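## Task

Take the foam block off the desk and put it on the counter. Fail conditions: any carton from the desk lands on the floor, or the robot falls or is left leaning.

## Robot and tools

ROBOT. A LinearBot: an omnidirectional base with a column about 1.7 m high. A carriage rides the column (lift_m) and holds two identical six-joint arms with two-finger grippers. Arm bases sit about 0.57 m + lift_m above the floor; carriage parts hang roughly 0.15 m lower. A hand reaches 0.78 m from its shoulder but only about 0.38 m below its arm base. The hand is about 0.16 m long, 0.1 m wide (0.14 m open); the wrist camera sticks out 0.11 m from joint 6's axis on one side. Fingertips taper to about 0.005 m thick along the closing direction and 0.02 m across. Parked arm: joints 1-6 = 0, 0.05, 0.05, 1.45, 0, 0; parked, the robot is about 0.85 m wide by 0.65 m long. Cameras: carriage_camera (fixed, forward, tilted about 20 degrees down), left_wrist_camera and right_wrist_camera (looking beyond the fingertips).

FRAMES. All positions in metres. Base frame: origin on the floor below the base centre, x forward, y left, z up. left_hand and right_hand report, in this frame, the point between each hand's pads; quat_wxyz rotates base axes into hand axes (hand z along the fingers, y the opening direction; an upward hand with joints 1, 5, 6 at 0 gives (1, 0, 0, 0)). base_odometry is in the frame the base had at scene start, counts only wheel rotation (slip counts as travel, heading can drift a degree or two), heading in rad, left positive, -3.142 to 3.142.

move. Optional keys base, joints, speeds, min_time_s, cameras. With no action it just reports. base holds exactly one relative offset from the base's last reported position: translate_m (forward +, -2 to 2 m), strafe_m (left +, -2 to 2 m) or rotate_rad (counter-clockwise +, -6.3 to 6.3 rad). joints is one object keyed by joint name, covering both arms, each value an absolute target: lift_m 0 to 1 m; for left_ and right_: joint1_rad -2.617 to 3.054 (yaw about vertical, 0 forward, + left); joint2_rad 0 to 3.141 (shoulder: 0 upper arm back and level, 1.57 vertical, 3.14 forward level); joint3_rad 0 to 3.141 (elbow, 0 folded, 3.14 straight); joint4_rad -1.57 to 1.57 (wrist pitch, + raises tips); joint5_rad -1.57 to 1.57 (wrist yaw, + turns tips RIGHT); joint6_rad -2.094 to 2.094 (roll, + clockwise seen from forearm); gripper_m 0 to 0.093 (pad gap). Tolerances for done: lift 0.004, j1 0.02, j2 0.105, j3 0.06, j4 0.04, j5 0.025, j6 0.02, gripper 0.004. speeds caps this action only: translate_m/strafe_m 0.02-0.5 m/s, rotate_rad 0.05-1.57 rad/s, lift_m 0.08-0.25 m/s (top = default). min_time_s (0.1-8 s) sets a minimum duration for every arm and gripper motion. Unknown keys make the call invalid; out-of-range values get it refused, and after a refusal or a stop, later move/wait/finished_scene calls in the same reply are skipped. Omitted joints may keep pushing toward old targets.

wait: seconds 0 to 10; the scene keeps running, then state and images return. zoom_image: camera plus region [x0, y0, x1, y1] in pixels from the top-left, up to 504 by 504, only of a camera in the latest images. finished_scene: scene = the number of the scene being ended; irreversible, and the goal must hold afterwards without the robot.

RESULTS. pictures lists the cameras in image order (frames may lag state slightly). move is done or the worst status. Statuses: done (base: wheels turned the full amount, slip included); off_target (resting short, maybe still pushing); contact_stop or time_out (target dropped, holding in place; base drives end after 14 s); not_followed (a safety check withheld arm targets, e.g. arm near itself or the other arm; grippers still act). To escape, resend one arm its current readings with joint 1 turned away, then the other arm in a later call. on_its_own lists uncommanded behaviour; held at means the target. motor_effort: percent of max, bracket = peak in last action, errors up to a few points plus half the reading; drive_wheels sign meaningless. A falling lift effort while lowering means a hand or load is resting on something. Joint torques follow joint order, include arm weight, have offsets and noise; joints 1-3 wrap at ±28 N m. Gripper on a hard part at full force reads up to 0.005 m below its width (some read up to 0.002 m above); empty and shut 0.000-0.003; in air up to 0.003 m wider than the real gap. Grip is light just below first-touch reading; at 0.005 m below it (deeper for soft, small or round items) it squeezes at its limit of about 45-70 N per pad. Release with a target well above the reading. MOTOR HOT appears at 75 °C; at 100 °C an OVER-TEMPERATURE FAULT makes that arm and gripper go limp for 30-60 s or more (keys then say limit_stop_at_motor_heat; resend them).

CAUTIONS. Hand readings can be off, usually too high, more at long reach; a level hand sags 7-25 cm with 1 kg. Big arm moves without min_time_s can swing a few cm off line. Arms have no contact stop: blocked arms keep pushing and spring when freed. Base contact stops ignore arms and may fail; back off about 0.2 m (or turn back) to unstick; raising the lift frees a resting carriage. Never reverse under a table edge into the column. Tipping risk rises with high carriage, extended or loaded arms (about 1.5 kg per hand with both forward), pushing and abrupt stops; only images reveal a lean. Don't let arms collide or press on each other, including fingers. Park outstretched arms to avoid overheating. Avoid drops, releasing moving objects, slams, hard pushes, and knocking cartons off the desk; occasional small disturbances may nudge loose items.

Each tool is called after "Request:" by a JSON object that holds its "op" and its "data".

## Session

Request:
{"op": "move", "data": {"joints": {"lift_m": 0.7}, "cameras": ["carriage_camera"]}}

Request:
{"op": "move", "data": {"base": {"rotate_rad": 1.57}, "cameras": ["carriage_camera"]}}

Request:
{"op": "move", "data": {"base": {"rotate_rad": 1.57}, "cameras": ["carriage_camera"]}}

Scene clock: 2.13 s.
Joint torques (N m): left_arm=[0.59 4.25 6.01 -0.22 -0.09 -0.06] | right_arm=[-0.01 4.48 6.97 -0.29 0 -0.12]
move: done
base_odometry: x=+0.000 y=+0.000 heading=+0.000
base_status: not commanded
joint_positions: lift_m=+0.700 left_joint1_rad=-0.005 left_joint2_rad=+0.047 left_joint3_rad=+0.038 left_joint4_rad=+1.447 left_joint5_rad=-0.039 left_joint6_rad=-0.008 left_gripper_m=+0.09396 right_joint1_rad=+0.004 right_joint2_rad=+0.041 right_joint3_rad=+0.059 right_joint4_rad=+1.485 right_joint5_rad=-0.003 right_joint6_rad=+0.011 right_gripper_m=+0.09396
joint_status: all done
motor_effort: lift_m=+31(38) drive_wheels=-1(4)
left_hand: x=+0.2672 y=+0.3155 z=+1.6818 quat_wxyz=(+0.998, -0.020, +0.066, -0.006) (m; base frame)
right_hand: x=+0.2494 y=-0.3084 z=+1.6884 quat_wxyz=(+0.999, -0.001, +0.034, +0.008) (m; base frame)
pictures: carriage_camera
Images, in order (width x height): carriage_camera 504x504.

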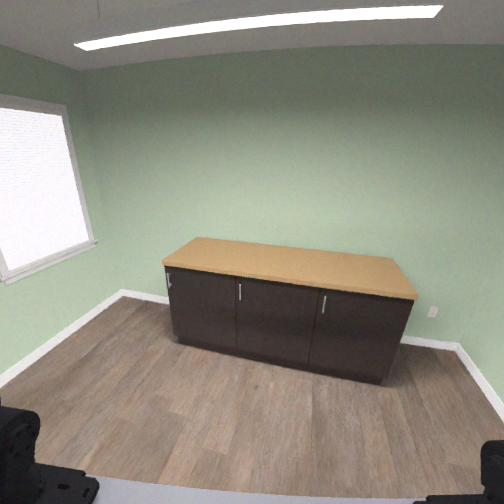

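Scene clock: 5.23 s.
Joint torques (N m): left_arm=[0.49 4.22 6.01 -0.22 -0.09 -0.03] | right_arm=[-0.02 4.52 6.98 -0.28 0.01 -0.12]
move: done
base_odometry: x=+0.000 y=+0.000 heading=+1.569
base_status: done
joint_positions: lift_m=+0.700 left_joint1_rad=-0.005 left_joint2_rad=+0.047 left_joint3_rad=+0.038 left_joint4_rad=+1.447 left_joint5_rad=-0.039 left_joint6_rad=-0.008 left_gripper_m=+0.09397 right_joint1_rad=+0.004 right_joint2_rad=+0.041 right_joint3_rad=+0.059 right_joint4_rad=+1.485 right_joint5_rad=-0.003 right_joint6_rad=+0.011 right_gripper_m=+0.09397
joint_status: not commanded
motor_effort: lift_m=+31(31) drive_wheels=+6(16)
left_hand: x=+0.2672 y=+0.3155 z=+1.6818 quat_wxyz=(+0.998, -0.020, +0.066, -0.006) (m; base frame)
right_hand: x=+0.2494 y=-0.3084 z=+1.6884 quat_wxyz=(+0.999, -0.001, +0.034, +0.008) (m; base frame)
pictures: carriage_camera
Images, in order (width x height): carriage_camera 504x504.

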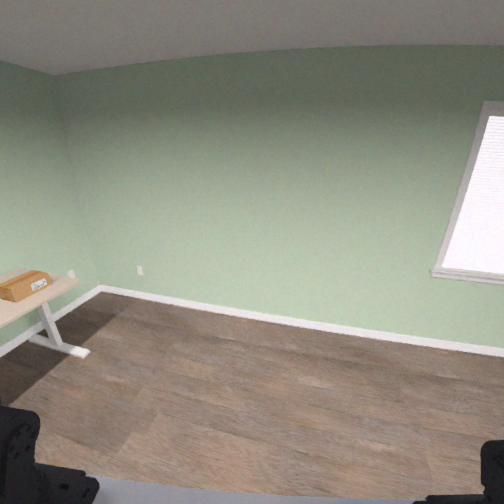

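Scene clock: 8.33 s.
Joint torques (N m): left_arm=[0.77 4.21 6.04 -0.21 -0.1 -0.05] | right_arm=[-0.02 4.51 7.01 -0.29 0 -0.12]
move: done
base_odometry: x=+0.000 y=+0.000 heading=+3.139
base_status: done
joint_positions: lift_m=+0.700 left_joint1_rad=-0.005 left_joint2_rad=+0.047 left_joint3_rad=+0.038 left_joint4_rad=+1.446 left_joint5_rad=-0.039 left_joint6_rad=-0.008 left_gripper_m=+0.09398 right_joint1_rad=+0.004 right_joint2_rad=+0.041 right_joint3_rad=+0.059 right_joint4_rad=+1.485 right_joint5_rad=-0.003 right_joint6_rad=+0.011 right_gripper_m=+0.09398
joint_status: not commanded
motor_effort: lift_m=+31(31) drive_wheels=+6(14)
left_hand: x=+0.2673 y=+0.3155 z=+1.6818 quat_wxyz=(+0.998, -0.020, +0.067, -0.006) (m; base frame)
right_hand: x=+0.2494 y=-0.3084 z=+1.6884 quat_wxyz=(+0.999, -0.001, +0.034, +0.008) (m; base frame)
pictures: carriage_camera
Images, in order (width x height): carriage_camera 504x504.

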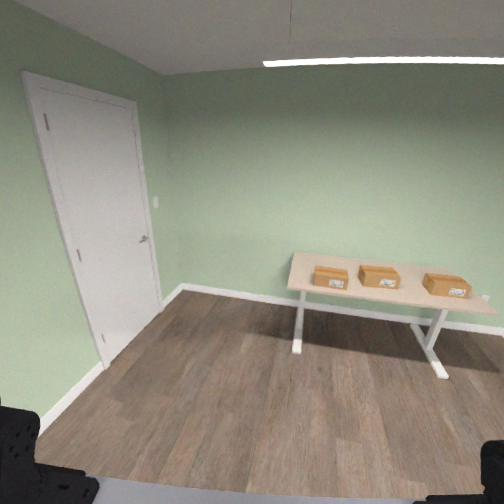

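Request:
{"op": "zoom_image", "data": {"camera": "carriage_camera", "region": [280, 230, 504, 340]}}

Scaled by 2.250 from the camera's 504x504 image, which has a finer 720x720 frame.

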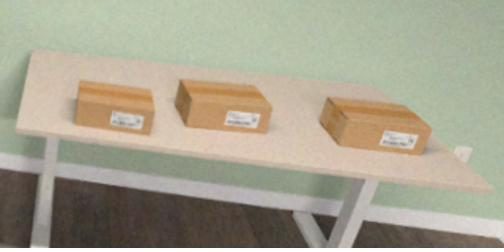

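Request:
{"op": "move", "data": {"base": {"rotate_rad": -0.237}, "joints": {"lift_m": 0.9}, "cameras": []}}

Request:
{"op": "move", "data": {"base": {"strafe_m": -0.5}, "cameras": []}}

Request:
{"op": "move", "data": {"base": {"translate_m": 0.75}, "cameras": ["carriage_camera"]}}

Request:
{"op": "zoom_image", "data": {"camera": "carriage_camera", "region": [70, 250, 460, 480]}}

Scene clock: 23.23 s.
Joint torques (N m): left_arm=[0.72 4.23 6 -0.21 -0.09 -0.06] | right_arm=[-0.06 4.46 6.98 -0.29 0.01 -0.11]
move: done
base_odometry: x=+0.000 y=+0.000 heading=+2.902
base_status: done
joint_positions: lift_m=+0.900 left_joint1_rad=-0.005 left_joint2_rad=+0.047 left_joint3_rad=+0.038 left_joint4_rad=+1.446 left_joint5_rad=-0.039 left_joint6_rad=-0.008 left_gripper_m=+0.09398 right_joint1_rad=+0.004 right_joint2_rad=+0.041 right_joint3_rad=+0.059 right_joint4_rad=+1.485 right_joint5_rad=-0.003 right_joint6_rad=+0.011 right_gripper_m=+0.09398
joint_status: all done
motor_effort: lift_m=+31(38) drive_wheels=-9(15)
left_hand: x=+0.2674 y=+0.3155 z=+1.8818 quat_wxyz=(+0.998, -0.020, +0.067, -0.006) (m; base frame)
right_hand: x=+0.2494 y=-0.3084 z=+1.8884 quat_wxyz=(+0.999, -0.001, +0.034, +0.008) (m; base frame)
pictures: none
No camera images: "cameras" was empty.

Scene clock: 26.37 s.
Joint torques (N m): left_arm=[0.5 4.22 6.05 -0.22 -0.09 -0.05] | right_arm=[-0.06 4.46 6.99 -0.29 0 -0.12]
move: done
base_odometry: x=+0.118 y=+0.486 heading=+2.904
base_status: done
joint_positions: lift_m=+0.900 left_joint1_rad=-0.005 left_joint2_rad=+0.047 left_joint3_rad=+0.038 left_joint4_rad=+1.446 left_joint5_rad=-0.039 left_joint6_rad=-0.008 left_gripper_m=+0.09398 right_joint1_rad=+0.005 right_joint2_rad=+0.041 right_joint3_rad=+0.059 right_joint4_rad=+1.485 right_joint5_rad=-0.003 right_joint6_rad=+0.011 right_gripper_m=+0.09398
joint_status: not commanded
motor_effort: lift_m=+31(31) drive_wheels=-12(21)
left_hand: x=+0.2674 y=+0.3155 z=+1.8818 quat_wxyz=(+0.998, -0.020, +0.067, -0.005) (m; base frame)
right_hand: x=+0.2494 y=-0.3084 z=+1.8884 quat_wxyz=(+0.999, -0.001, +0.034, +0.008) (m; base frame)
pictures: none
No camera images: "cameras" was empty.

Scene clock: 30.23 s.
Joint torques (N m): left_arm=[0.58 4.12 6.08 -0.21 -0.09 -0.04] | right_arm=[-0.06 4.46 7.02 -0.28 0 -0.11]
move: done
base_odometry: x=-0.611 y=+0.664 heading=+2.903
base_status: done
joint_positions: lift_m=+0.900 left_joint1_rad=-0.005 left_joint2_rad=+0.047 left_joint3_rad=+0.038 left_joint4_rad=+1.446 left_joint5_rad=-0.039 left_joint6_rad=-0.008 left_gripper_m=+0.09398 right_joint1_rad=+0.005 right_joint2_rad=+0.041 right_joint3_rad=+0.059 right_joint4_rad=+1.485 right_joint5_rad=-0.003 right_joint6_rad=+0.011 right_gripper_m=+0.09398
joint_status: not commanded
motor_effort: lift_m=+31(31) drive_wheels=-7(18)
left_hand: x=+0.2675 y=+0.3155 z=+1.8817 quat_wxyz=(+0.998, -0.020, +0.067, -0.005) (m; base frame)
right_hand: x=+0.2495 y=-0.3084 z=+1.8884 quat_wxyz=(+0.999, -0.001, +0.034, +0.008) (m; base frame)
pictures: carriage_camera
Images, in order (width x height): carriage_camera 504x504.

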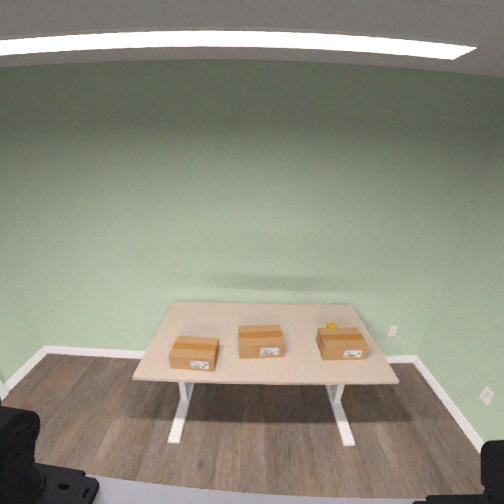

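Scaled by 1.292 from the camera's 504x504 image, which has a finer 720x720 frame.

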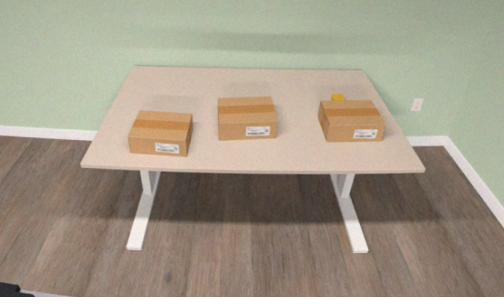

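Request:
{"op": "move", "data": {"base": {"strafe_m": -0.257}, "joints": {"right_joint2_rad": 2.95, "right_joint3_rad": 2.12, "right_joint4_rad": -0.745, "right_joint6_rad": 0.0, "lift_m": 0.8}, "cameras": []}}

Request:
{"op": "move", "data": {"base": {"translate_m": 0.755}, "speeds": {"translate_m": 0.35}, "cameras": ["carriage_camera", "right_wrist_camera"]}}

Scene clock: 59.13 s.
Joint torques (N m): left_arm=[0.65 4.25 6.09 -0.19 -0.08 -0.04] | right_arm=[0.25 -14.84 8.09 0.12 0 -0.23]
move: done
base_odometry: x=-0.551 y=+0.914 heading=+2.903
base_status: done
joint_positions: lift_m=+0.800 left_joint1_rad=-0.005 left_joint2_rad=+0.047 left_joint3_rad=+0.038 left_joint4_rad=+1.445 left_joint5_rad=-0.039 left_joint6_rad=-0.008 left_gripper_m=+0.09398 right_joint1_rad=+0.001 right_joint2_rad=+2.953 right_joint3_rad=+2.100 right_joint4_rad=-0.725 right_joint5_rad=-0.002 right_joint6_rad=+0.011 right_gripper_m=+0.09398
joint_status: all done
motor_effort: lift_m=+27(29) drive_wheels=-5(11)
left_hand: x=+0.2676 y=+0.3155 z=+1.7820 quat_wxyz=(+0.998, -0.020, +0.067, -0.005) (m; base frame)
right_hand: x=+0.7165 y=-0.3079 z=+1.1267 quat_wxyz=(-0.004, +0.005, +1.000, +0.001) (m; base frame)
pictures: none
No camera images: "cameras" was empty.

Scene clock: 63.10 s.
Joint torques (N m): left_arm=[0.55 4.22 6.01 -0.21 -0.1 -0.05] | right_arm=[0.25 -14.87 8.12 0.19 0.01 -0.23]
move: done
base_odometry: x=-1.284 y=+1.093 heading=+2.903
base_status: done
joint_positions: lift_m=+0.800 left_joint1_rad=-0.005 left_joint2_rad=+0.047 left_joint3_rad=+0.038 left_joint4_rad=+1.446 left_joint5_rad=-0.039 left_joint6_rad=-0.008 left_gripper_m=+0.09398 right_joint1_rad=+0.001 right_joint2_rad=+2.953 right_joint3_rad=+2.100 right_joint4_rad=-0.734 right_joint5_rad=-0.002 right_joint6_rad=+0.011 right_gripper_m=+0.09398
joint_status: not commanded
motor_effort: lift_m=+28(28) drive_wheels=-7(14)
left_hand: x=+0.2673 y=+0.3155 z=+1.7821 quat_wxyz=(+0.998, -0.020, +0.067, -0.005) (m; base frame)
right_hand: x=+0.7144 y=-0.3079 z=+1.1267 quat_wxyz=(-0.008, +0.005, +1.000, +0.001) (m; base frame)
pictures: carriage_camera, right_wrist_camera
Images, in order (width x height): carriage_camera 504x504, right_wrist_camera 504x504.

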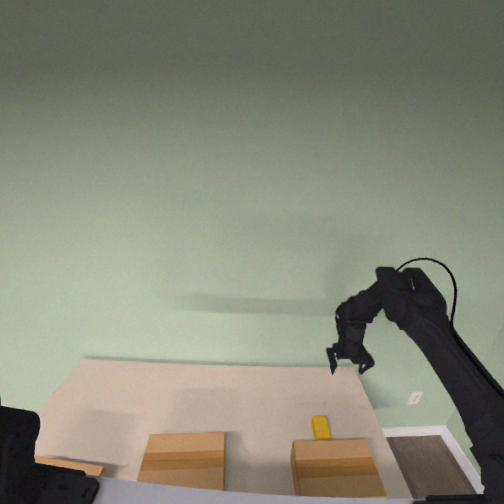

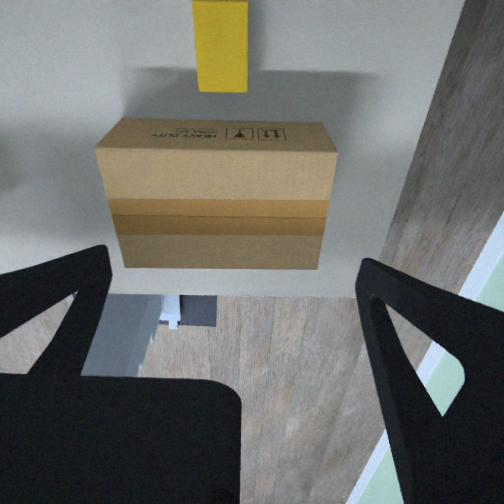

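Request:
{"op": "move", "data": {"base": {"strafe_m": 0.02}, "joints": {"lift_m": 0.56}, "cameras": ["right_wrist_camera"]}}

Scene clock: 80.07 s.
Joint torques (N m): left_arm=[0.55 4.22 6.04 -0.22 -0.08 -0.04] | right_arm=[-0.09 -15.38 7.46 0.23 0 -0.23]
move: done
base_odometry: x=-1.289 y=+1.073 heading=+2.902
base_status: done
joint_positions: lift_m=+0.560 left_joint1_rad=-0.005 left_joint2_rad=+0.047 left_joint3_rad=+0.038 left_joint4_rad=+1.446 left_joint5_rad=-0.040 left_joint6_rad=-0.008 left_gripper_m=+0.09398 right_joint1_rad=+0.005 right_joint2_rad=+2.958 right_joint3_rad=+2.106 right_joint4_rad=-0.737 right_joint5_rad=-0.002 right_joint6_rad=+0.011 right_gripper_m=+0.09398
joint_status: all done
motor_effort: lift_m=+27(28) drive_wheels=+4(12)
left_hand: x=+0.2673 y=+0.3156 z=+1.5421 quat_wxyz=(+0.998, -0.020, +0.067, -0.005) (m; base frame)
right_hand: x=+0.7145 y=-0.3061 z=+0.8858 quat_wxyz=(-0.009, +0.003, +1.000, +0.001) (m; base frame)
pictures: right_wrist_camera
Images, in order (width x height): right_wrist_camera 504x504.

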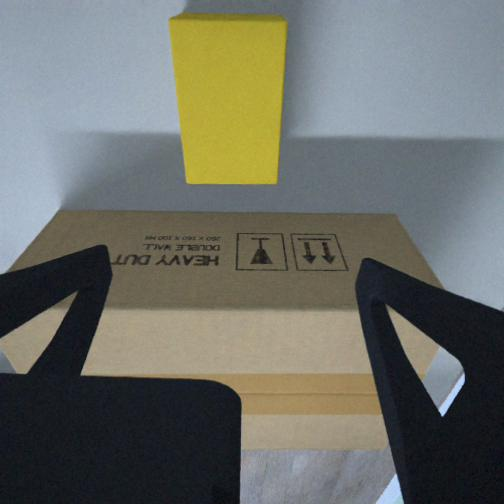

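Request:
{"op": "move", "data": {"base": {"translate_m": 0.012}, "cameras": []}}

Request:
{"op": "move", "data": {"joints": {"lift_m": 0.43}, "speeds": {"lift_m": 0.15}, "cameras": ["right_wrist_camera"]}}

Scene clock: 90.17 s.
Joint torques (N m): left_arm=[0.64 4.26 6.06 -0.19 -0.09 -0.04] | right_arm=[-0.09 -15.38 7.35 0.23 0.01 -0.22]
move: done
base_odometry: x=-1.301 y=+1.076 heading=+2.903
base_status: done
joint_positions: lift_m=+0.560 left_joint1_rad=-0.005 left_joint2_rad=+0.047 left_joint3_rad=+0.038 left_joint4_rad=+1.445 left_joint5_rad=-0.040 left_joint6_rad=-0.008 left_gripper_m=+0.09398 right_joint1_rad=+0.005 right_joint2_rad=+2.958 right_joint3_rad=+2.106 right_joint4_rad=-0.739 right_joint5_rad=-0.002 right_joint6_rad=+0.011 right_gripper_m=+0.09398
joint_status: not commanded
motor_effort: lift_m=+27(28) drive_wheels=-8(15)
left_hand: x=+0.2676 y=+0.3156 z=+1.5420 quat_wxyz=(+0.998, -0.020, +0.067, -0.005) (m; base frame)
right_hand: x=+0.7140 y=-0.3061 z=+0.8858 quat_wxyz=(-0.010, +0.003, +1.000, +0.001) (m; base frame)
pictures: none
No camera images: "cameras" was empty.

Scene clock: 91.47 s.
Joint torques (N m): left_arm=[0.69 4.22 5.98 -0.19 -0.08 -0.05] | right_arm=[-0.1 -15.57 7.24 0.27 0 -0.22]
move: done
base_odometry: x=-1.301 y=+1.076 heading=+2.903
base_status: not commanded
joint_positions: lift_m=+0.430 left_joint1_rad=-0.005 left_joint2_rad=+0.047 left_joint3_rad=+0.038 left_joint4_rad=+1.445 left_joint5_rad=-0.040 left_joint6_rad=-0.008 left_gripper_m=+0.09398 right_joint1_rad=+0.005 right_joint2_rad=+2.960 right_joint3_rad=+2.108 right_joint4_rad=-0.740 right_joint5_rad=-0.002 right_joint6_rad=+0.011 right_gripper_m=+0.09398
joint_status: all done
motor_effort: lift_m=+28(28) drive_wheels=-6(9)
left_hand: x=+0.2676 y=+0.3156 z=+1.4120 quat_wxyz=(+0.998, -0.020, +0.067, -0.005) (m; base frame)
right_hand: x=+0.7138 y=-0.3061 z=+0.7553 quat_wxyz=(-0.010, +0.003, +1.000, +0.001) (m; base frame)
pictures: right_wrist_camera
Images, in order (width x height): right_wrist_camera 504x504.

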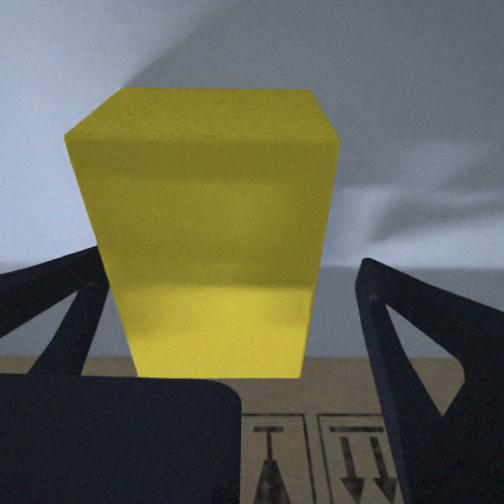

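Request:
{"op": "move", "data": {"joints": {"right_gripper_m": 0.045}, "min_time_s": 2, "cameras": ["right_wrist_camera"]}}

Scene clock: 99.90 s.
Joint torques (N m): left_arm=[0.58 4.29 6 -0.2 -0.08 -0.04] | right_arm=[-0.09 -15.53 7.23 0.26 0.02 -0.23]
move: off_target
base_odometry: x=-1.301 y=+1.076 heading=+2.903
base_status: not commanded
joint_positions: lift_m=+0.430 left_joint1_rad=-0.005 left_joint2_rad=+0.047 left_joint3_rad=+0.038 left_joint4_rad=+1.445 left_joint5_rad=-0.040 left_joint6_rad=-0.008 left_gripper_m=+0.09398 right_joint1_rad=+0.005 right_joint2_rad=+2.960 right_joint3_rad=+2.108 right_joint4_rad=-0.740 right_joint5_rad=-0.002 right_joint6_rad=+0.011 right_gripper_m=+0.05705
joint_status: right_gripper_m off_target (ended at +0.05707, target +0.04500)
motor_effort: lift_m=+28(28) drive_wheels=-6(10)
left_hand: x=+0.2676 y=+0.3156 z=+1.4120 quat_wxyz=(+0.998, -0.020, +0.067, -0.005) (m; base frame)
right_hand: x=+0.7138 y=-0.3061 z=+0.7553 quat_wxyz=(-0.010, +0.003, +1.000, +0.001) (m; base frame)
pictures: right_wrist_camera
Images, in order (width x height): right_wrist_camera 504x504.

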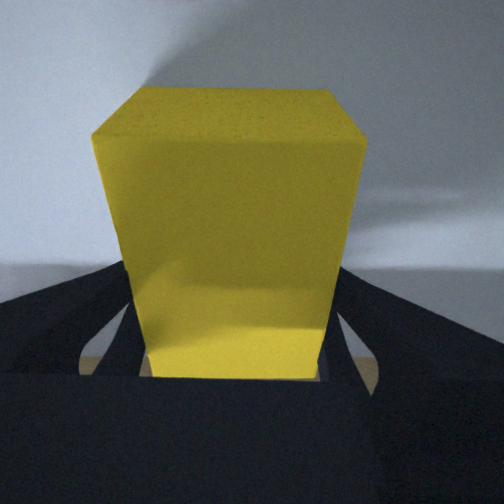

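Request:
{"op": "move", "data": {"joints": {"lift_m": 0.76}, "cameras": []}}

Request:
{"op": "move", "data": {"base": {"translate_m": -0.55}, "speeds": {"translate_m": 0.4}, "cameras": ["carriage_camera", "right_wrist_camera"]}}

Request:
{"op": "move", "data": {"base": {"rotate_rad": 3.069}, "speeds": {"rotate_rad": 1.2}, "cameras": ["carriage_camera"]}}

Request:
{"op": "move", "data": {"base": {"translate_m": 1.5}, "speeds": {"translate_m": 0.45}, "cameras": ["carriage_camera"]}}

Scene clock: 122.07 s.
Joint torques (N m): left_arm=[0.61 4.25 5.98 -0.21 -0.09 -0.06] | right_arm=[-0.1 -15.66 7.1 0.26 0 -0.23]
move: done
base_odometry: x=-1.301 y=+1.076 heading=+2.903
base_status: not commanded
joint_positions: lift_m=+0.760 left_joint1_rad=-0.005 left_joint2_rad=+0.047 left_joint3_rad=+0.038 left_joint4_rad=+1.445 left_joint5_rad=-0.040 left_joint6_rad=-0.008 left_gripper_m=+0.09398 right_joint1_rad=+0.005 right_joint2_rad=+2.962 right_joint3_rad=+2.109 right_joint4_rad=-0.740 right_joint5_rad=-0.002 right_joint6_rad=+0.011 right_gripper_m=+0.05704
joint_status: all done
motor_effort: lift_m=+31(38) drive_wheels=-8(10)
left_hand: x=+0.2676 y=+0.3156 z=+1.7417 quat_wxyz=(+0.998, -0.020, +0.067, -0.005) (m; base frame)
right_hand: x=+0.7134 y=-0.3061 z=+1.0842 quat_wxyz=(-0.011, +0.003, +1.000, +0.001) (m; base frame)
pictures: none
No camera images: "cameras" was empty.

Scene clock: 125.33 s.
Joint torques (N m): left_arm=[0.57 4.23 6.05 -0.19 -0.08 -0.04] | right_arm=[-0.06 -15.72 7.13 0.25 0.01 -0.23]
move: done
base_odometry: x=-0.766 y=+0.946 heading=+2.903
base_status: done
joint_positions: lift_m=+0.760 left_joint1_rad=-0.005 left_joint2_rad=+0.047 left_joint3_rad=+0.038 left_joint4_rad=+1.446 left_joint5_rad=-0.040 left_joint6_rad=-0.008 left_gripper_m=+0.09398 right_joint1_rad=+0.005 right_joint2_rad=+2.962 right_joint3_rad=+2.109 right_joint4_rad=-0.740 right_joint5_rad=-0.002 right_joint6_rad=+0.011 right_gripper_m=+0.05704
joint_status: not commanded
motor_effort: lift_m=+31(31) drive_wheels=-2(13)
left_hand: x=+0.2675 y=+0.3156 z=+1.7417 quat_wxyz=(+0.998, -0.020, +0.067, -0.005) (m; base frame)
right_hand: x=+0.7134 y=-0.3061 z=+1.0842 quat_wxyz=(-0.011, +0.003, +1.000, +0.001) (m; base frame)
pictures: carriage_camera, right_wrist_camera
Images, in order (width x height): carriage_camera 504x504, right_wrist_camera 504x504.

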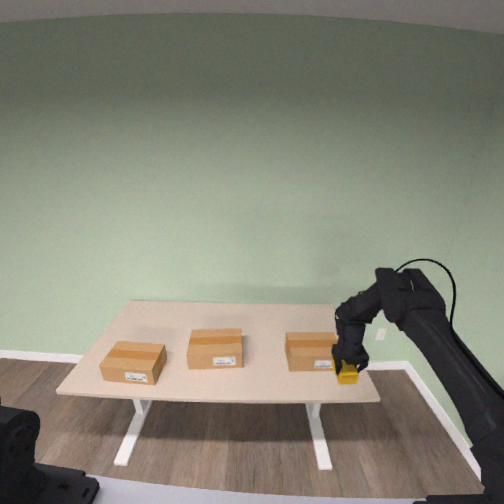

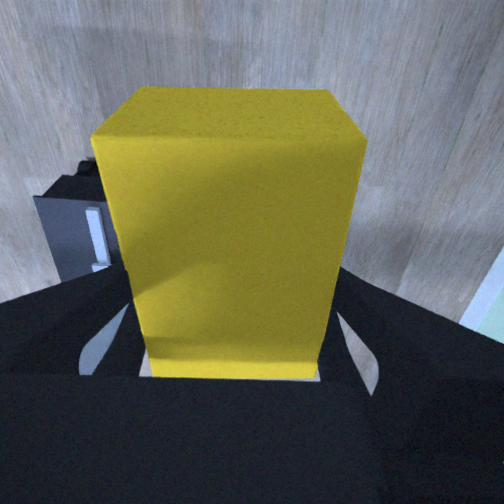

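Scene clock: 129.70 s.
Joint torques (N m): left_arm=[0.42 4.25 6.02 -0.19 -0.08 -0.06] | right_arm=[-0.1 -15.73 7.08 0.26 0 -0.22]
move: done
base_odometry: x=-0.766 y=+0.946 heading=-0.312
base_status: done
joint_positions: lift_m=+0.760 left_joint1_rad=-0.005 left_joint2_rad=+0.047 left_joint3_rad=+0.038 left_joint4_rad=+1.446 left_joint5_rad=-0.040 left_joint6_rad=-0.008 left_gripper_m=+0.09399 right_joint1_rad=+0.006 right_joint2_rad=+2.962 right_joint3_rad=+2.109 right_joint4_rad=-0.739 right_joint5_rad=-0.002 right_joint6_rad=+0.011 right_gripper_m=+0.05693
joint_status: not commanded
motor_effort: lift_m=+31(31) drive_wheels=+8(18)
left_hand: x=+0.2675 y=+0.3156 z=+1.7417 quat_wxyz=(+0.998, -0.020, +0.067, -0.005) (m; base frame)
right_hand: x=+0.7135 y=-0.3059 z=+1.0842 quat_wxyz=(-0.011, +0.003, +1.000, +0.001) (m; base frame)
pictures: carriage_camera
Images, in order (width x height): carriage_camera 504x504.

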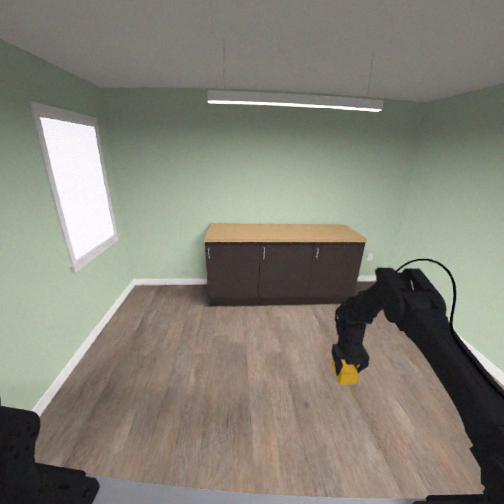

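Scene clock: 135.13 s.
Joint torques (N m): left_arm=[0.58 4.3 6.01 -0.23 -0.08 -0.03] | right_arm=[-0.1 -15.77 7.15 0.25 0.01 -0.22]
move: done
base_odometry: x=+0.662 y=+0.488 heading=-0.311
base_status: done
joint_positions: lift_m=+0.760 left_joint1_rad=-0.005 left_joint2_rad=+0.047 left_joint3_rad=+0.038 left_joint4_rad=+1.446 left_joint5_rad=-0.040 left_joint6_rad=-0.008 left_gripper_m=+0.09399 right_joint1_rad=+0.006 right_joint2_rad=+2.962 right_joint3_rad=+2.109 right_joint4_rad=-0.740 right_joint5_rad=-0.002 right_joint6_rad=+0.011 right_gripper_m=+0.05693
joint_status: not commanded
motor_effort: lift_m=+31(31) drive_wheels=-11(24)
left_hand: x=+0.2675 y=+0.3156 z=+1.7417 quat_wxyz=(+0.998, -0.020, +0.067, -0.005) (m; base frame)
right_hand: x=+0.7134 y=-0.3059 z=+1.0842 quat_wxyz=(-0.011, +0.003, +1.000, +0.001) (m; base frame)
pictures: carriage_camera
Images, in order (width x height): carriage_camera 504x504.

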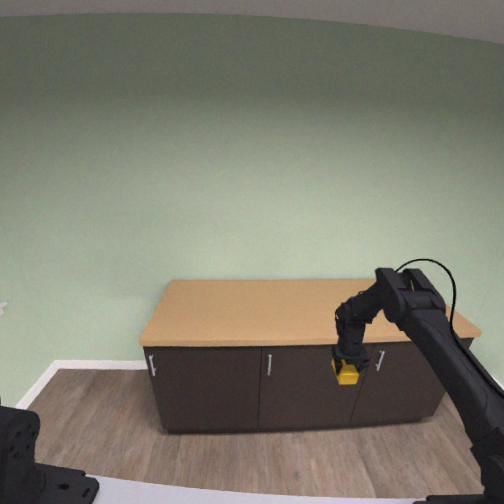

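Request:
{"op": "move", "data": {"base": {"translate_m": 0.46}, "speeds": {"translate_m": 0.35}, "cameras": ["carriage_camera", "right_wrist_camera"]}}

Scene clock: 149.97 s.
Joint torques (N m): left_arm=[0.57 4.25 6.01 -0.2 -0.08 -0.06] | right_arm=[-0.12 -15.73 7.09 0.26 0 -0.23]
move: done
base_odometry: x=+1.100 y=+0.348 heading=-0.310
base_status: done
joint_positions: lift_m=+0.760 left_joint1_rad=-0.005 left_joint2_rad=+0.047 left_joint3_rad=+0.038 left_joint4_rad=+1.446 left_joint5_rad=-0.040 left_joint6_rad=-0.008 left_gripper_m=+0.09399 right_joint1_rad=+0.006 right_joint2_rad=+2.962 right_joint3_rad=+2.109 right_joint4_rad=-0.741 right_joint5_rad=-0.002 right_joint6_rad=+0.011 right_gripper_m=+0.05693
joint_status: not commanded
motor_effort: lift_m=+31(31) drive_wheels=-12(19)
left_hand: x=+0.2674 y=+0.3156 z=+1.7417 quat_wxyz=(+0.998, -0.020, +0.067, -0.005) (m; base frame)
right_hand: x=+0.7131 y=-0.3059 z=+1.0843 quat_wxyz=(-0.012, +0.003, +1.000, +0.001) (m; base frame)
pictures: carriage_camera, right_wrist_camera
Images, in order (width x height): carriage_camera 504x504, right_wrist_camera 504x504.

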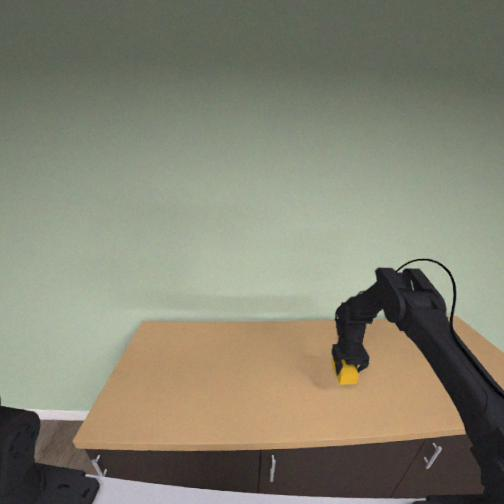

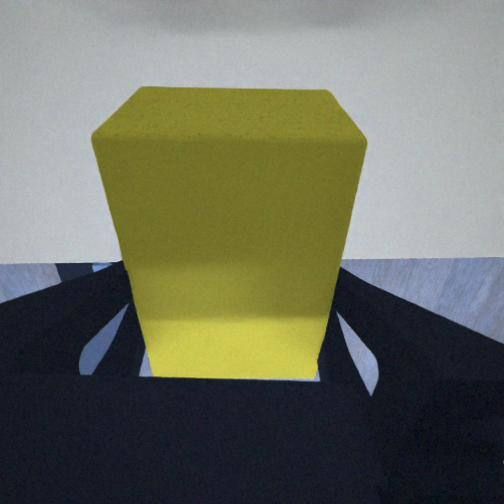

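Request:
{"op": "move", "data": {"joints": {"lift_m": 0.645}, "speeds": {"lift_m": 0.15}, "cameras": ["right_wrist_camera"]}}

Request:
{"op": "move", "data": {"joints": {"lift_m": 0.63}, "speeds": {"lift_m": 0.08}, "cameras": []}}

Request:
{"op": "move", "data": {"joints": {"lift_m": 0.62}, "speeds": {"lift_m": 0.08}, "cameras": ["right_wrist_camera"]}}

Scene clock: 160.83 s.
Joint torques (N m): left_arm=[0.69 4.19 5.97 -0.22 -0.08 -0.04] | right_arm=[-0.09 -15.84 6.94 0.28 -0.01 -0.23]
move: done
base_odometry: x=+1.100 y=+0.348 heading=-0.310
base_status: not commanded
joint_positions: lift_m=+0.645 left_joint1_rad=-0.005 left_joint2_rad=+0.047 left_joint3_rad=+0.038 left_joint4_rad=+1.446 left_joint5_rad=-0.040 left_joint6_rad=-0.008 left_gripper_m=+0.09399 right_joint1_rad=+0.006 right_joint2_rad=+2.963 right_joint3_rad=+2.110 right_joint4_rad=-0.742 right_joint5_rad=-0.002 right_joint6_rad=+0.011 right_gripper_m=+0.05693
joint_status: all done
motor_effort: lift_m=+28(28) drive_wheels=-10(11)
left_hand: x=+0.2674 y=+0.3156 z=+1.6270 quat_wxyz=(+0.998, -0.020, +0.067, -0.005) (m; base frame)
right_hand: x=+0.7132 y=-0.3059 z=+0.9693 quat_wxyz=(-0.012, +0.003, +1.000, +0.001) (m; base frame)
pictures: right_wrist_camera
Images, in order (width x height): right_wrist_camera 504x504.

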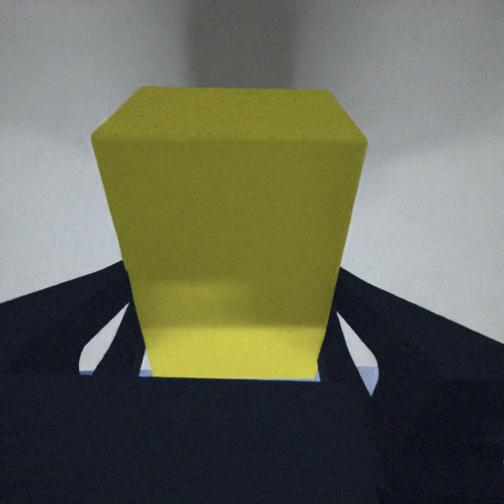

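Scene clock: 161.40 s.
Joint torques (N m): left_arm=[0.62 4.23 6.01 -0.22 -0.09 -0.05] | right_arm=[-0.16 -15.9 6.95 0.28 0 -0.23]
move: done
base_odometry: x=+1.100 y=+0.348 heading=-0.310
base_status: not commanded
joint_positions: lift_m=+0.630 left_joint1_rad=-0.005 left_joint2_rad=+0.047 left_joint3_rad=+0.038 left_joint4_rad=+1.446 left_joint5_rad=-0.040 left_joint6_rad=-0.008 left_gripper_m=+0.09399 right_joint1_rad=+0.006 right_joint2_rad=+2.963 right_joint3_rad=+2.111 right_joint4_rad=-0.743 right_joint5_rad=-0.002 right_joint6_rad=+0.011 right_gripper_m=+0.05693
joint_status: all done
motor_effort: lift_m=+27(28) drive_wheels=+7(10)
left_hand: x=+0.2674 y=+0.3156 z=+1.6121 quat_wxyz=(+0.998, -0.020, +0.067, -0.005) (m; base frame)
right_hand: x=+0.7131 y=-0.3059 z=+0.9544 quat_wxyz=(-0.012, +0.003, +1.000, +0.001) (m; base frame)
pictures: none
No camera images: "cameras" was empty.

Scene clock: 161.93 s.
Joint torques (N m): left_arm=[0.53 4.21 6.04 -0.21 -0.09 -0.05] | right_arm=[-0.13 -15.76 6.79 0.26 0 -0.23]
move: done
base_odometry: x=+1.100 y=+0.348 heading=-0.310
base_status: not commanded
joint_positions: lift_m=+0.620 left_joint1_rad=-0.005 left_joint2_rad=+0.047 left_joint3_rad=+0.038 left_joint4_rad=+1.446 left_joint5_rad=-0.040 left_joint6_rad=-0.008 left_gripper_m=+0.09399 right_joint1_rad=+0.006 right_joint2_rad=+2.962 right_joint3_rad=+2.113 right_joint4_rad=-0.740 right_joint5_rad=-0.002 right_joint6_rad=+0.011 right_gripper_m=+0.05693
joint_status: all done
motor_effort: lift_m=+26(28) drive_wheels=-9(10)
left_hand: x=+0.2674 y=+0.3156 z=+1.6022 quat_wxyz=(+0.998, -0.020, +0.067, -0.005) (m; base frame)
right_hand: x=+0.7149 y=-0.3059 z=+0.9454 quat_wxyz=(-0.009, +0.003, +1.000, +0.001) (m; base frame)
pictures: right_wrist_camera
Images, in order (width x height): right_wrist_camera 504x504.

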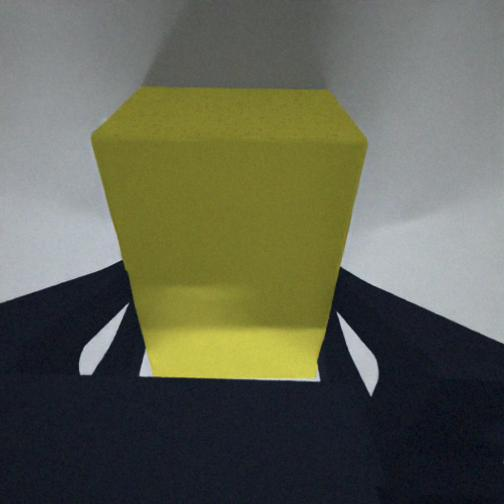

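Request:
{"op": "move", "data": {"joints": {"lift_m": 0.615}, "speeds": {"lift_m": 0.08}, "cameras": []}}

Scene clock: 164.93 s.
Joint torques (N m): left_arm=[0.57 4.25 6.04 -0.22 -0.08 -0.05] | right_arm=[-0.12 -15.16 6.57 0.42 -0.01 -0.23]
move: done
base_odometry: x=+1.100 y=+0.348 heading=-0.310
base_status: not commanded
joint_positions: lift_m=+0.615 left_joint1_rad=-0.005 left_joint2_rad=+0.047 left_joint3_rad=+0.038 left_joint4_rad=+1.446 left_joint5_rad=-0.040 left_joint6_rad=-0.008 left_gripper_m=+0.09399 right_joint1_rad=+0.006 right_joint2_rad=+2.956 right_joint3_rad=+2.115 right_joint4_rad=-0.755 right_joint5_rad=-0.002 right_joint6_rad=+0.011 right_gripper_m=+0.05693
joint_status: all done
motor_effort: lift_m=+25(26) drive_wheels=-10(10)
left_hand: x=+0.2674 y=+0.3156 z=+1.5973 quat_wxyz=(+0.998, -0.020, +0.067, -0.005) (m; base frame)
right_hand: x=+0.7141 y=-0.3059 z=+0.9439 quat_wxyz=(-0.013, +0.003, +1.000, +0.001) (m; base frame)
pictures: none
No camera images: "cameras" was empty.

Contact confirmed (hand z stopped falling). Release.

Request:
{"op": "move", "data": {"joints": {"right_gripper_m": 0.065}, "min_time_s": 0.8, "cameras": []}}

Request:
{"op": "move", "data": {"joints": {"right_gripper_m": 0.093}, "min_time_s": 1.0, "cameras": []}}

Request:
{"op": "move", "data": {"joints": {"lift_m": 0.75}, "speeds": {"lift_m": 0.15}, "cameras": ["right_wrist_camera", "carriage_camera"]}}

Scene clock: 170.40 s.
Joint torques (N m): left_arm=[0.61 4.22 5.94 -0.2 -0.07 -0.06] | right_arm=[-0.13 -15.13 6.57 0.4 0.01 -0.22]
move: done
base_odometry: x=+1.100 y=+0.348 heading=-0.310
base_status: not commanded
joint_positions: lift_m=+0.615 left_joint1_rad=-0.005 left_joint2_rad=+0.047 left_joint3_rad=+0.038 left_joint4_rad=+1.446 left_joint5_rad=-0.040 left_joint6_rad=-0.008 left_gripper_m=+0.09399 right_joint1_rad=+0.006 right_joint2_rad=+2.956 right_joint3_rad=+2.115 right_joint4_rad=-0.755 right_joint5_rad=-0.002 right_joint6_rad=+0.011 right_gripper_m=+0.06494
joint_status: all done
motor_effort: lift_m=+26(26) drive_wheels=+5(8)
left_hand: x=+0.2674 y=+0.3156 z=+1.5972 quat_wxyz=(+0.998, -0.020, +0.067, -0.005) (m; base frame)
right_hand: x=+0.7143 y=-0.3059 z=+0.9439 quat_wxyz=(-0.012, +0.003, +1.000, +0.001) (m; base frame)
pictures: none
No camera images: "cameras" was empty.

Scene clock: 171.67 s.
Joint torques (N m): left_arm=[0.62 4.22 6 -0.21 -0.08 -0.04] | right_arm=[-0.12 -15.15 6.54 0.41 0 -0.22]
move: done
base_odometry: x=+1.100 y=+0.348 heading=-0.310
base_status: not commanded
joint_positions: lift_m=+0.615 left_joint1_rad=-0.005 left_joint2_rad=+0.047 left_joint3_rad=+0.038 left_joint4_rad=+1.446 left_joint5_rad=-0.040 left_joint6_rad=-0.008 left_gripper_m=+0.09399 right_joint1_rad=+0.006 right_joint2_rad=+2.956 right_joint3_rad=+2.115 right_joint4_rad=-0.755 right_joint5_rad=-0.002 right_joint6_rad=+0.011 right_gripper_m=+0.09291
joint_status: all done
motor_effort: lift_m=+26(26) drive_wheels=+5(9)
left_hand: x=+0.2674 y=+0.3156 z=+1.5972 quat_wxyz=(+0.998, -0.020, +0.067, -0.005) (m; base frame)
right_hand: x=+0.7143 y=-0.3059 z=+0.9439 quat_wxyz=(-0.012, +0.003, +1.000, +0.001) (m; base frame)
pictures: none
No camera images: "cameras" was empty.

Scene clock: 173.00 s.
Joint torques (N m): left_arm=[0.49 4.21 6.05 -0.2 -0.08 -0.04] | right_arm=[-0.13 -15.49 6.56 0.38 0.01 -0.22]
move: done
base_odometry: x=+1.100 y=+0.348 heading=-0.310
base_status: not commanded
joint_positions: lift_m=+0.750 left_joint1_rad=-0.005 left_joint2_rad=+0.047 left_joint3_rad=+0.038 left_joint4_rad=+1.446 left_joint5_rad=-0.040 left_joint6_rad=-0.008 left_gripper_m=+0.09399 right_joint1_rad=+0.006 right_joint2_rad=+2.959 right_joint3_rad=+2.115 right_joint4_rad=-0.753 right_joint5_rad=-0.002 right_joint6_rad=+0.011 right_gripper_m=+0.09291
joint_status: all done
motor_effort: lift_m=+31(38) drive_wheels=+6(12)
left_hand: x=+0.2674 y=+0.3156 z=+1.7318 quat_wxyz=(+0.998, -0.020, +0.067, -0.005) (m; base frame)
right_hand: x=+0.7135 y=-0.3059 z=+1.0768 quat_wxyz=(-0.013, +0.003, +1.000, +0.001) (m; base frame)
pictures: carriage_camera, right_wrist_camera
Images, in order (width x height): carriage_camera 504x504, right_wrist_camera 504x504.

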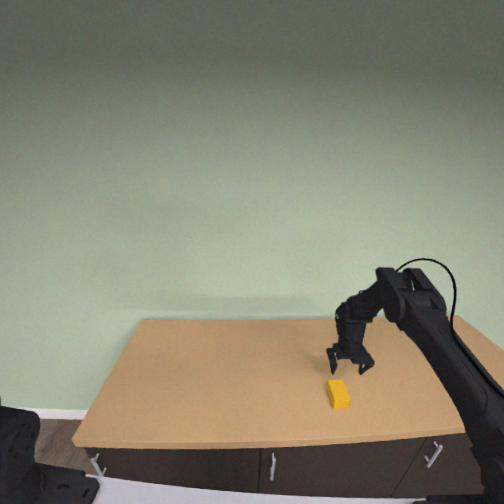

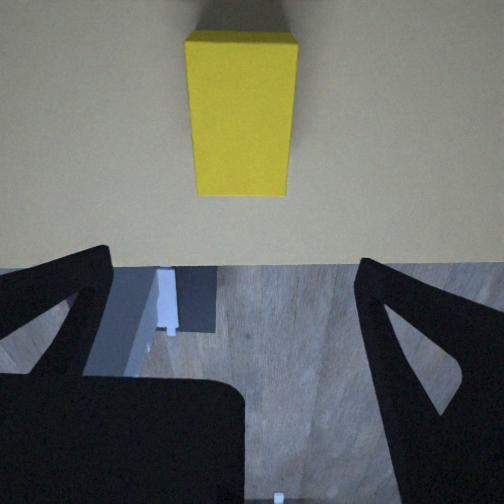

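Foam block rests on the counter, no contact. Finish.

Request:
{"op": "finished_scene", "data": {"scene": 2}}

The scene is finished: the task was done.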